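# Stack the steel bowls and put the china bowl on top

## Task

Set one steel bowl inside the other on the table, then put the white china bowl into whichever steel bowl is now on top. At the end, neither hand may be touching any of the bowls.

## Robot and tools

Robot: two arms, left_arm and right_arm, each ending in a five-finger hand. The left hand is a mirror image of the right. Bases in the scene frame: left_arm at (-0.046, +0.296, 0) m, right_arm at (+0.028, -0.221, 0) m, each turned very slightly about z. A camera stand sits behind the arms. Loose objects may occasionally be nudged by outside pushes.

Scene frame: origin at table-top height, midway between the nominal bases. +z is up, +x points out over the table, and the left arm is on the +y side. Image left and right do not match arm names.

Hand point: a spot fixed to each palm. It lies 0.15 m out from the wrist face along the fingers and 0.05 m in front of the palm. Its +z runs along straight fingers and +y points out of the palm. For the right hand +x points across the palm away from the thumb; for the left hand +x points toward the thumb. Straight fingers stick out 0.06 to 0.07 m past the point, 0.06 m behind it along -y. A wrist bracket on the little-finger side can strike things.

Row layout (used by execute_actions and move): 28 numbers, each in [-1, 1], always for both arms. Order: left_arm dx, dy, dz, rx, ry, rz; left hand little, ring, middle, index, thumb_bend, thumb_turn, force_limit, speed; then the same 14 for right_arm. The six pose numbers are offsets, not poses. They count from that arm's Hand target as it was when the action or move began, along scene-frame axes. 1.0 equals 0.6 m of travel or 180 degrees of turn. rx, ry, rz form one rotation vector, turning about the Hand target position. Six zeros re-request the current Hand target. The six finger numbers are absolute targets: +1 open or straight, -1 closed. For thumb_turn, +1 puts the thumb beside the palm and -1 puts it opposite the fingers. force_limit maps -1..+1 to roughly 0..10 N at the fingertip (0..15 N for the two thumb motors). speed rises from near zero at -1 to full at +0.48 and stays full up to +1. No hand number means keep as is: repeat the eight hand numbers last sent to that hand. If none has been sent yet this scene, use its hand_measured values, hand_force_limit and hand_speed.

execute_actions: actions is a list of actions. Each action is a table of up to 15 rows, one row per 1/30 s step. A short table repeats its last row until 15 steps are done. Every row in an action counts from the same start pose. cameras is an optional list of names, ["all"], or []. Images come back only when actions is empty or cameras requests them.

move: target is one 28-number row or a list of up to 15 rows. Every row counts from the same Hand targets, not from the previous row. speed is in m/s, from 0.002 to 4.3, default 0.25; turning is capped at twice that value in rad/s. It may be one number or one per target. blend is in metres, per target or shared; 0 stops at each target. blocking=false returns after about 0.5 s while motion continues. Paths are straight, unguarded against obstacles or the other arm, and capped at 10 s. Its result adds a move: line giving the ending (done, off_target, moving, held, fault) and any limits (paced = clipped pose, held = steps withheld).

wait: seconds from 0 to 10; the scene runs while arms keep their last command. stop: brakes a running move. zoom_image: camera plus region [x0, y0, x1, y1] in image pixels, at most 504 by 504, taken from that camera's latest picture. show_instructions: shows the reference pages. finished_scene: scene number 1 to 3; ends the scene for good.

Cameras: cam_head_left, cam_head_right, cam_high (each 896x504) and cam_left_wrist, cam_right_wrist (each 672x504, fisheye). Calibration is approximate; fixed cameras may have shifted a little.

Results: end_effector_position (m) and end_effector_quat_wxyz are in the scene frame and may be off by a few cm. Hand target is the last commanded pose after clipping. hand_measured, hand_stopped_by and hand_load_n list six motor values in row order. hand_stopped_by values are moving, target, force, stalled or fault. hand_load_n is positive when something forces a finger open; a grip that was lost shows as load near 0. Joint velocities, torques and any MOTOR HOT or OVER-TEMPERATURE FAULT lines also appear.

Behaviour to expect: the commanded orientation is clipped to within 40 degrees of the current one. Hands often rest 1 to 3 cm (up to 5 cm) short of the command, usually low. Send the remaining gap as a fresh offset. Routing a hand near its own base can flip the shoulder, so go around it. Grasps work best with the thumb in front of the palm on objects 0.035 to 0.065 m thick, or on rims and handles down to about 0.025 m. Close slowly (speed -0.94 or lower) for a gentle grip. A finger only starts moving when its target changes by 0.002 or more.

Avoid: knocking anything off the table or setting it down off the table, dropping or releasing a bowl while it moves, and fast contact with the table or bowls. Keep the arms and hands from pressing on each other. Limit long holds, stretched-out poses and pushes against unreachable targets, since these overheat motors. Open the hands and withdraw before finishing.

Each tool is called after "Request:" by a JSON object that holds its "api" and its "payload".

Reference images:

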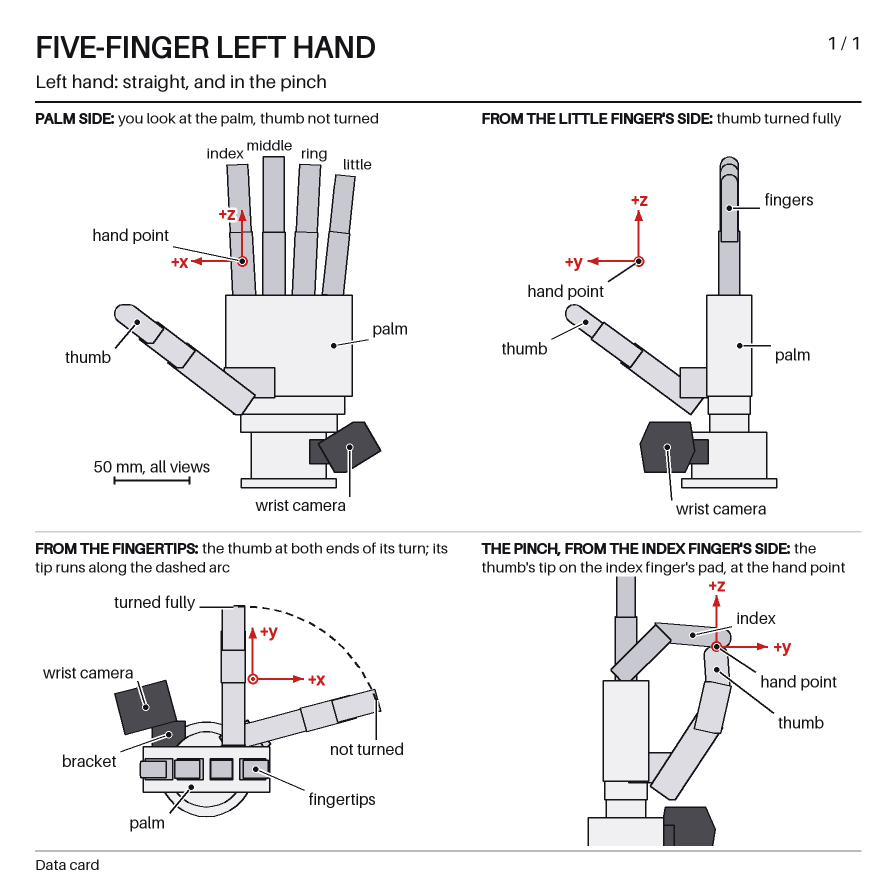

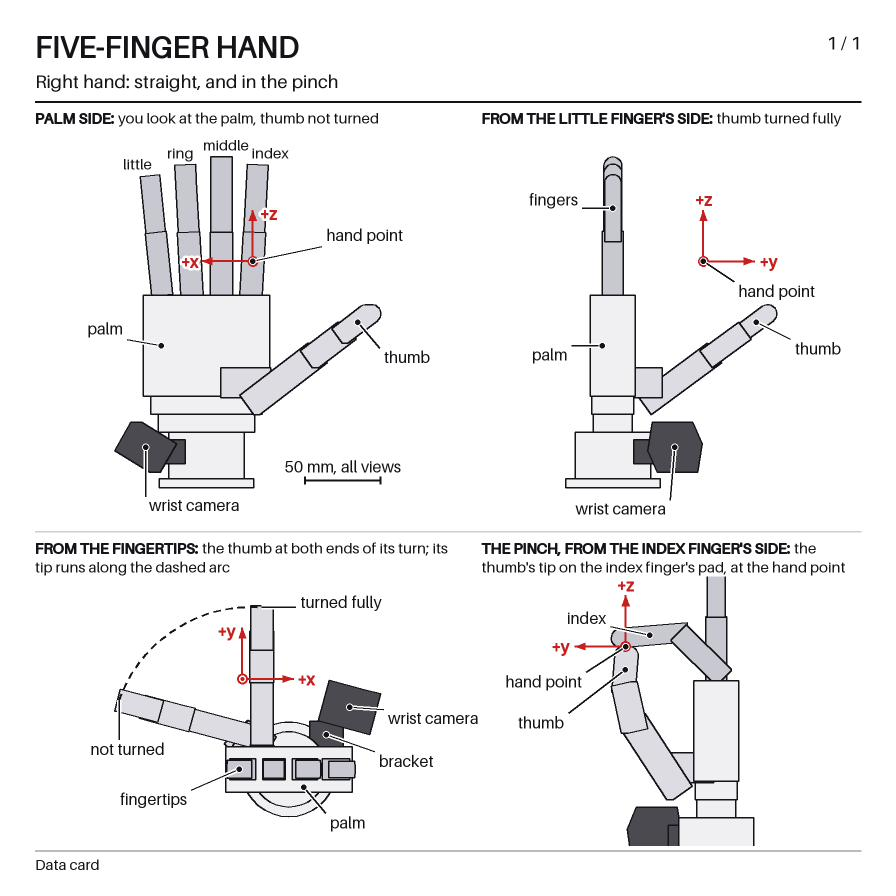

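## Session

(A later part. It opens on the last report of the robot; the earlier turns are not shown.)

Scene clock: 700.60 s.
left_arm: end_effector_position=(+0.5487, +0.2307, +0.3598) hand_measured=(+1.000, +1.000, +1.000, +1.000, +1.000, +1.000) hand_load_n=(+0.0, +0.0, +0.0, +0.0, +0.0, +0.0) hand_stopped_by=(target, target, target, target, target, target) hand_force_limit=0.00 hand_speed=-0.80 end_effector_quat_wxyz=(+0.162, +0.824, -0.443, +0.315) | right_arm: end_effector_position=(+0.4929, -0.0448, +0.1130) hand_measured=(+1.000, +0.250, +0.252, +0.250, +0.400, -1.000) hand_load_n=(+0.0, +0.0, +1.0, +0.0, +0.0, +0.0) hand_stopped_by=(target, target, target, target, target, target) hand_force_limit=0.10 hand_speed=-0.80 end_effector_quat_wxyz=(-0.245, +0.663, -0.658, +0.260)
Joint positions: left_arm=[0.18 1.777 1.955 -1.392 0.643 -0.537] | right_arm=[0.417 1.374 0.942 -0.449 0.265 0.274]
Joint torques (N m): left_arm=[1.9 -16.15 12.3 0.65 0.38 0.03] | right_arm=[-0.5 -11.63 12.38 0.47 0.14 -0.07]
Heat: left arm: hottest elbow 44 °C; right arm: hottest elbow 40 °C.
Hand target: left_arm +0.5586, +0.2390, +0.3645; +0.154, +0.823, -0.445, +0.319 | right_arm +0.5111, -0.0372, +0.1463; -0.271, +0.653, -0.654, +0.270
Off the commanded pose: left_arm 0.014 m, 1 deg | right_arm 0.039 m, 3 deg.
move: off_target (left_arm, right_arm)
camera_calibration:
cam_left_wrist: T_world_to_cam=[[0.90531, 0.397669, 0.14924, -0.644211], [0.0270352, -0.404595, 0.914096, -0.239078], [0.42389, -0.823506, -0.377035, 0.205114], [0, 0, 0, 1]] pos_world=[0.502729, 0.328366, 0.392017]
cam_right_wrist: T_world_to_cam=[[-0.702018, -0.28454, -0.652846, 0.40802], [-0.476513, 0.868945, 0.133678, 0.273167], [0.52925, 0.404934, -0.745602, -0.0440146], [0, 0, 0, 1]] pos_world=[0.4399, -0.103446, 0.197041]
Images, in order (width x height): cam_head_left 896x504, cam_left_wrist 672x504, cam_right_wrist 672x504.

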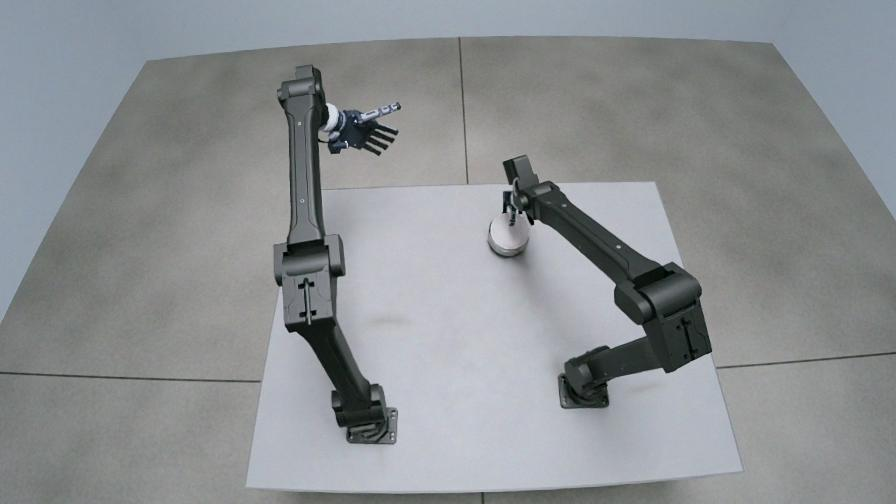

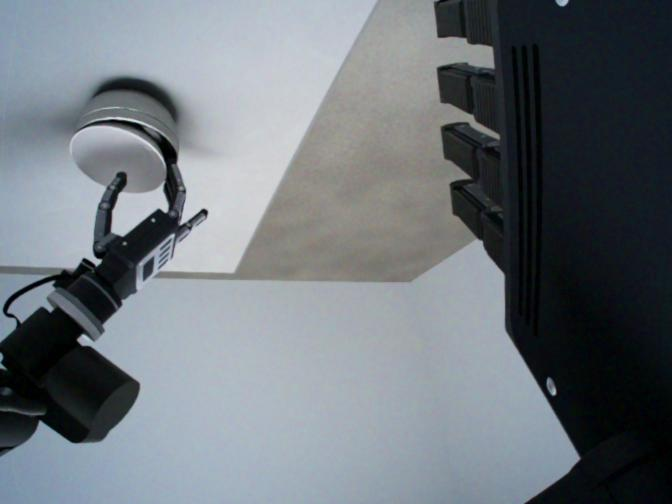

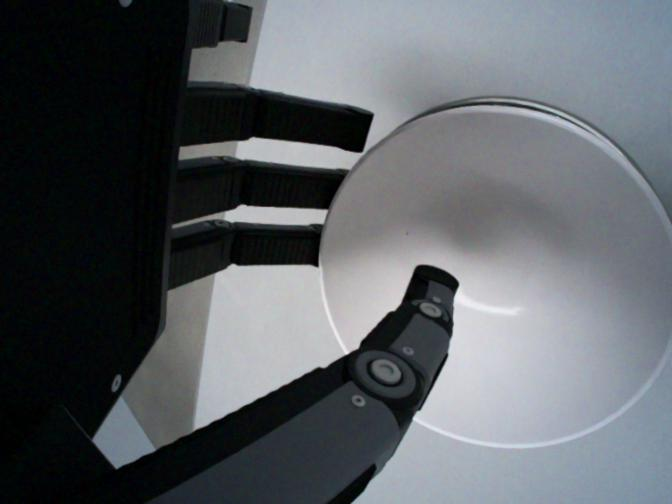

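Request:
{"api": "move", "payload": {"target": [[0,0,0,0,0,0,1,1,1,1,1,1,0,-0.8,0,0.0,0,0,0,0,1,0.8,0.8,0.8,0.4,-1,0.1,-0.85]], "speed": [0.08], "cameras": ["cam_head_left","cam_left_wrist","cam_right_wrist"]}}

Request:
{"api": "zoom_image", "payload": {"camera": "cam_left_wrist", "region": [0, 50, 200, 250]}}

Request:
{"api": "zoom_image", "payload": {"camera": "cam_head_left", "region": [460, 180, 560, 280]}}

Scene clock: 720.60 s.
left_arm: end_effector_position=(+0.5487, +0.2307, +0.3598) hand_measured=(+1.000, +1.000, +1.000, +1.000, +1.000, +1.000) hand_load_n=(+0.0, +0.0, +0.0, +0.0, +0.0, +0.0) hand_stopped_by=(target, target, target, target, target, target) hand_force_limit=0.00 hand_speed=-0.80 end_effector_quat_wxyz=(+0.162, +0.824, -0.443, +0.315) | right_arm: end_effector_position=(+0.4922, -0.0450, +0.1138) hand_measured=(+1.000, +0.800, +0.800, +0.800, +0.400, -1.000) hand_load_n=(+0.0, +0.0, +0.0, +0.0, +0.0, +0.0) hand_stopped_by=(target, target, target, target, target, target) hand_force_limit=0.10 hand_speed=-0.85 end_effector_quat_wxyz=(-0.245, +0.663, -0.658, +0.260)
Joint positions: left_arm=[0.18 1.777 1.955 -1.392 0.643 -0.537] | right_arm=[0.417 1.371 0.942 -0.452 0.265 0.274]
Joint torques (N m): left_arm=[1.9 -16.09 12.3 0.64 0.38 0.04] | right_arm=[-1.03 -11.28 12.52 0.68 0.15 -0.1]
Heat: left arm: hottest elbow 44 °C; right arm: hottest elbow 44 °C.
Hand target: left_arm +0.5586, +0.2390, +0.3645; +0.154, +0.823, -0.445, +0.319 | right_arm +0.5111, -0.0372, +0.1462; -0.271, +0.653, -0.654, +0.270
Off the commanded pose: left_arm 0.014 m, 1 deg | right_arm 0.038 m, 3 deg.
move: off_target (left_arm, right_arm)
camera_calibration:
cam_left_wrist: T_world_to_cam=[[0.90531, 0.397669, 0.14924, -0.644211], [0.0270352, -0.404595, 0.914096, -0.239078], [0.42389, -0.823506, -0.377035, 0.205114], [0, 0, 0, 1]] pos_world=[0.502729, 0.328366, 0.392017]
cam_right_wrist: T_world_to_cam=[[-0.702472, -0.284717, -0.65228, 0.40817], [-0.476415, 0.868985, 0.133767, 0.272964], [0.528736, 0.404724, -0.746081, -0.0426048], [0, 0, 0, 1]] pos_world=[0.439299, -0.103746, 0.197941]
Images, in order (width x height): cam_head_left 896x504, cam_left_wrist 672x504, cam_right_wrist 672x504.

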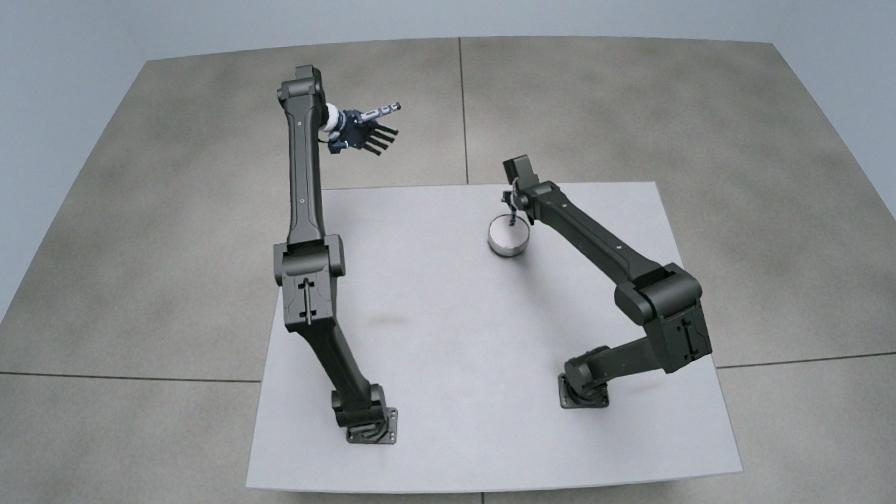

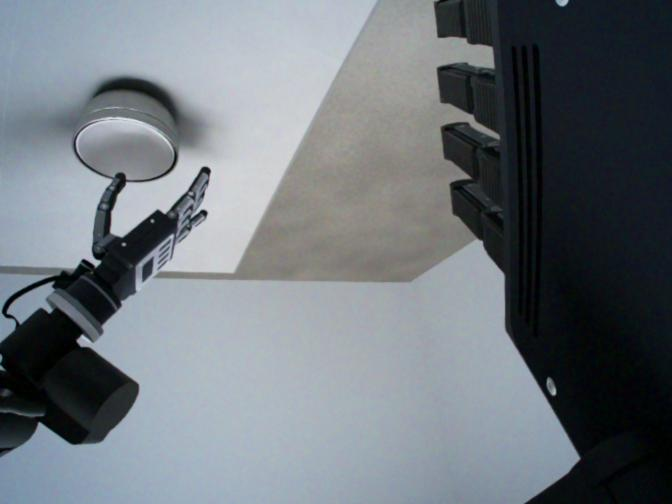

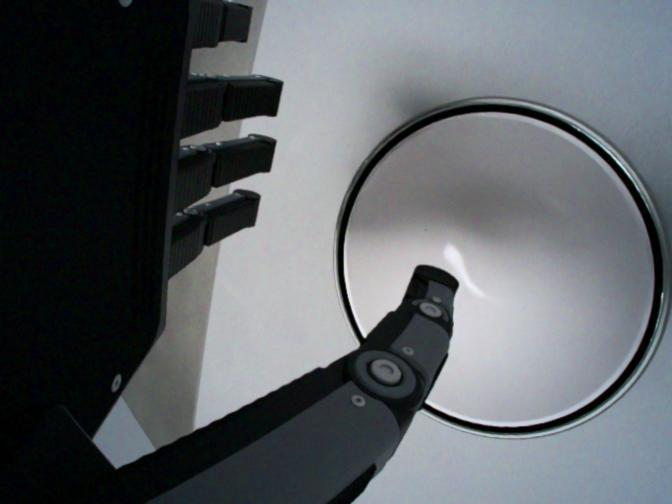

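Scaled by 2.520 from the camera's 672x504 image, which has a finer 960x720 frame.

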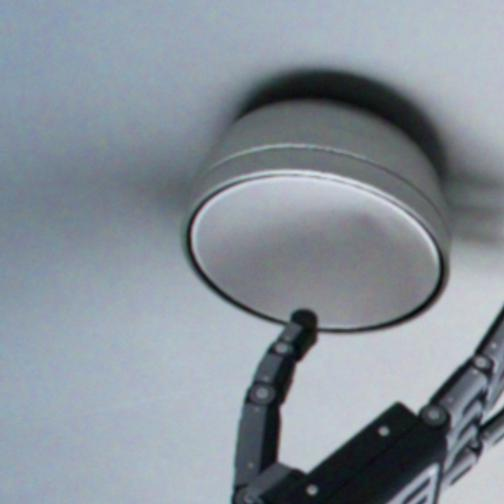

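Scaled by 5.040.

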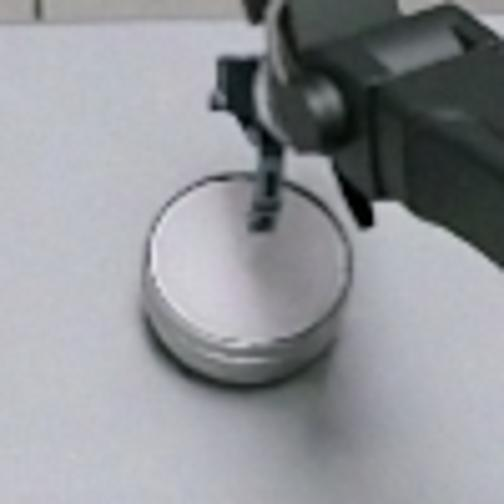

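Request:
{"api": "move", "payload": {"target": [[0,0,0,0,0,0,1,1,1,1,1,1,0,-0.8,0,0,0.1,0,0,0,1,0.8,0.8,0.8,0.4,-1,0.1,-0.85],[0,0,0,0,0,0,1,1,1,1,1,1,0,-0.8,-0.2,-0.25,0.18,0,0,0,1,0.8,0.8,0.8,0.4,-1,0.1,-0.85]], "speed": [0.1,0.25], "blend": [0.02,0], "cameras": ["cam_head_left","cam_high","cam_left_wrist"]}}

Request:
{"api": "zoom_image", "payload": {"camera": "cam_left_wrist", "region": [0, 50, 200, 250]}}

Request:
{"api": "zoom_image", "payload": {"camera": "cam_high", "region": [470, 260, 570, 360]}}

Scene clock: 732.73 s.
left_arm: end_effector_position=(+0.5487, +0.2307, +0.3598) hand_measured=(+1.000, +1.000, +1.000, +1.000, +1.000, +1.000) hand_load_n=(+0.0, +0.0, +0.0, +0.0, +0.0, +0.0) hand_stopped_by=(target, target, target, target, target, target) hand_force_limit=0.00 hand_speed=-0.80 end_effector_quat_wxyz=(+0.162, +0.824, -0.443, +0.315) | right_arm: end_effector_position=(+0.3935, -0.1815, +0.2562) hand_measured=(+1.000, +0.800, +0.800, +0.800, +0.400, -1.000) hand_load_n=(+0.0, +0.0, +0.0, +0.0, +0.0, +0.0) hand_stopped_by=(target, target, target, target, target, target) hand_force_limit=0.10 hand_speed=-0.85 end_effector_quat_wxyz=(-0.277, +0.653, -0.651, +0.271)
Joint positions: left_arm=[0.18 1.777 1.955 -1.392 0.643 -0.537] | right_arm=[0.069 0.886 0.939 -0.828 0.012 0.022]
Joint torques (N m): left_arm=[1.9 -16.09 12.3 0.64 0.38 0.03] | right_arm=[-1.55 -4.19 8.95 0.75 -0.01 -0.17]
Heat: left arm: hottest elbow 44 °C; right arm: hottest elbow 45 °C.
Hand target: left_arm +0.5586, +0.2390, +0.3645; +0.154, +0.823, -0.445, +0.319 | right_arm +0.3910, -0.1872, +0.2541; -0.271, +0.653, -0.654, +0.270
Off the commanded pose: left_arm 0.014 m, 1 deg | right_arm 0.006 m, 1 deg.
move: off_target (left_arm)
camera_calibration:
cam_left_wrist: T_world_to_cam=[[0.90531, 0.397669, 0.14924, -0.644211], [0.0270352, -0.404595, 0.914096, -0.239078], [0.42389, -0.823506, -0.377035, 0.205114], [0, 0, 0, 1]] pos_world=[0.502729, 0.328366, 0.392017]
Images, in order (width x height): cam_head_left 896x504, cam_high 896x504, cam_left_wrist 672x504.

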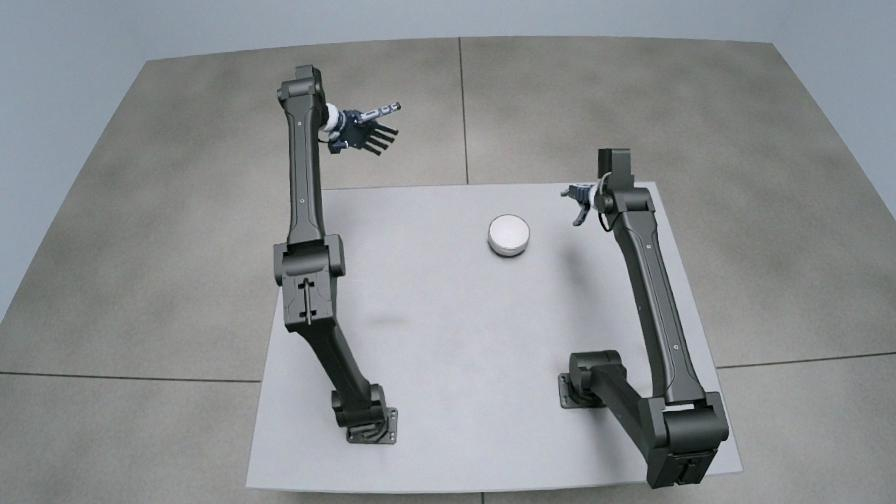

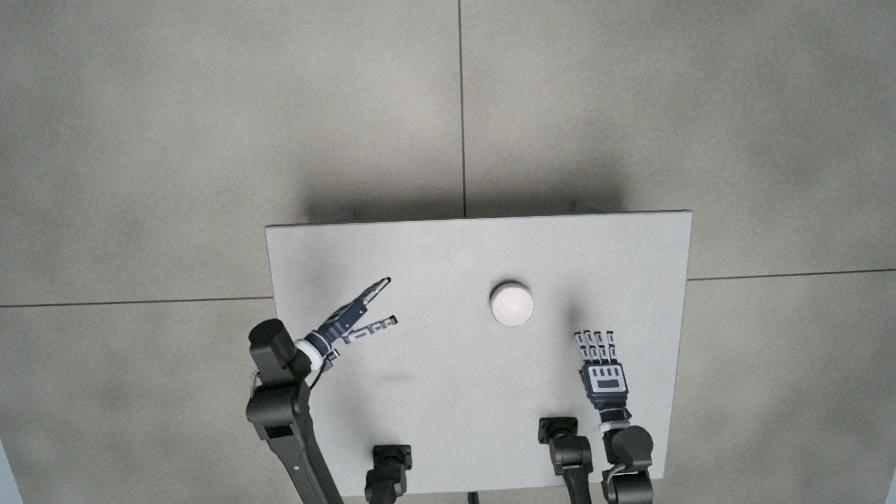

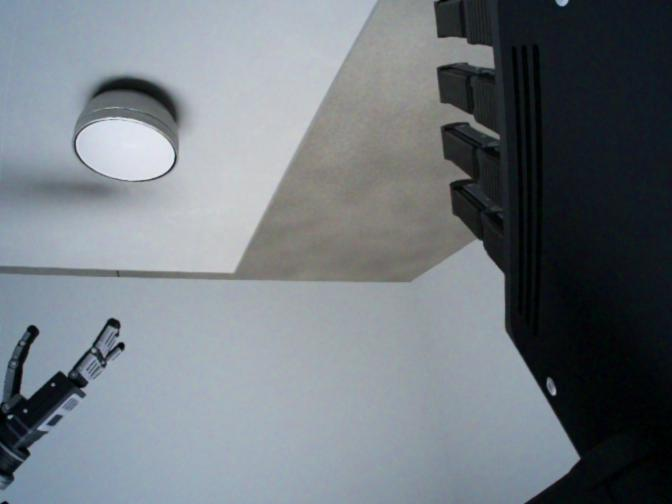

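Scaled by 2.520 from the camera's 672x504 image, which has a finer 960x720 frame.

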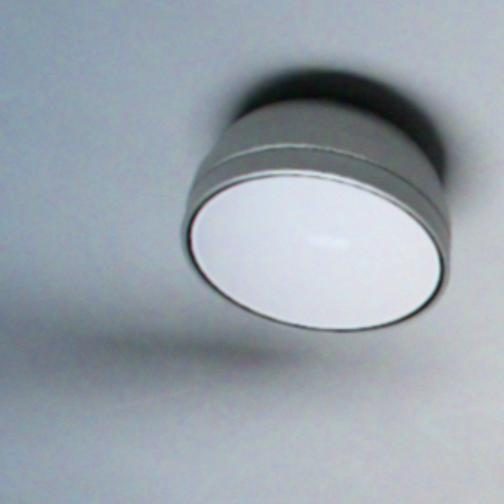

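Scaled by 5.040.

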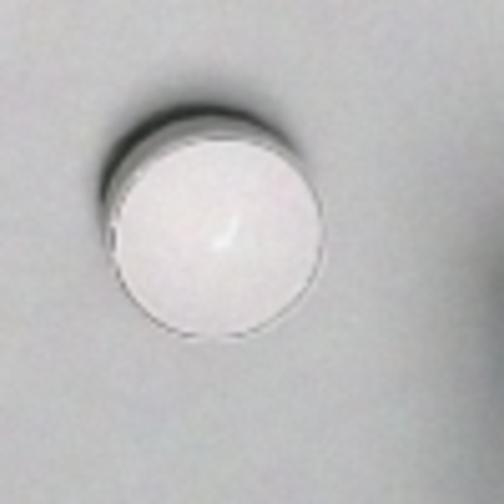

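Fully nested, and both hands are clear of the bowls.

Request:
{"api": "finished_scene", "payload": {"scene": 3}}

The scene is finished: the task was done.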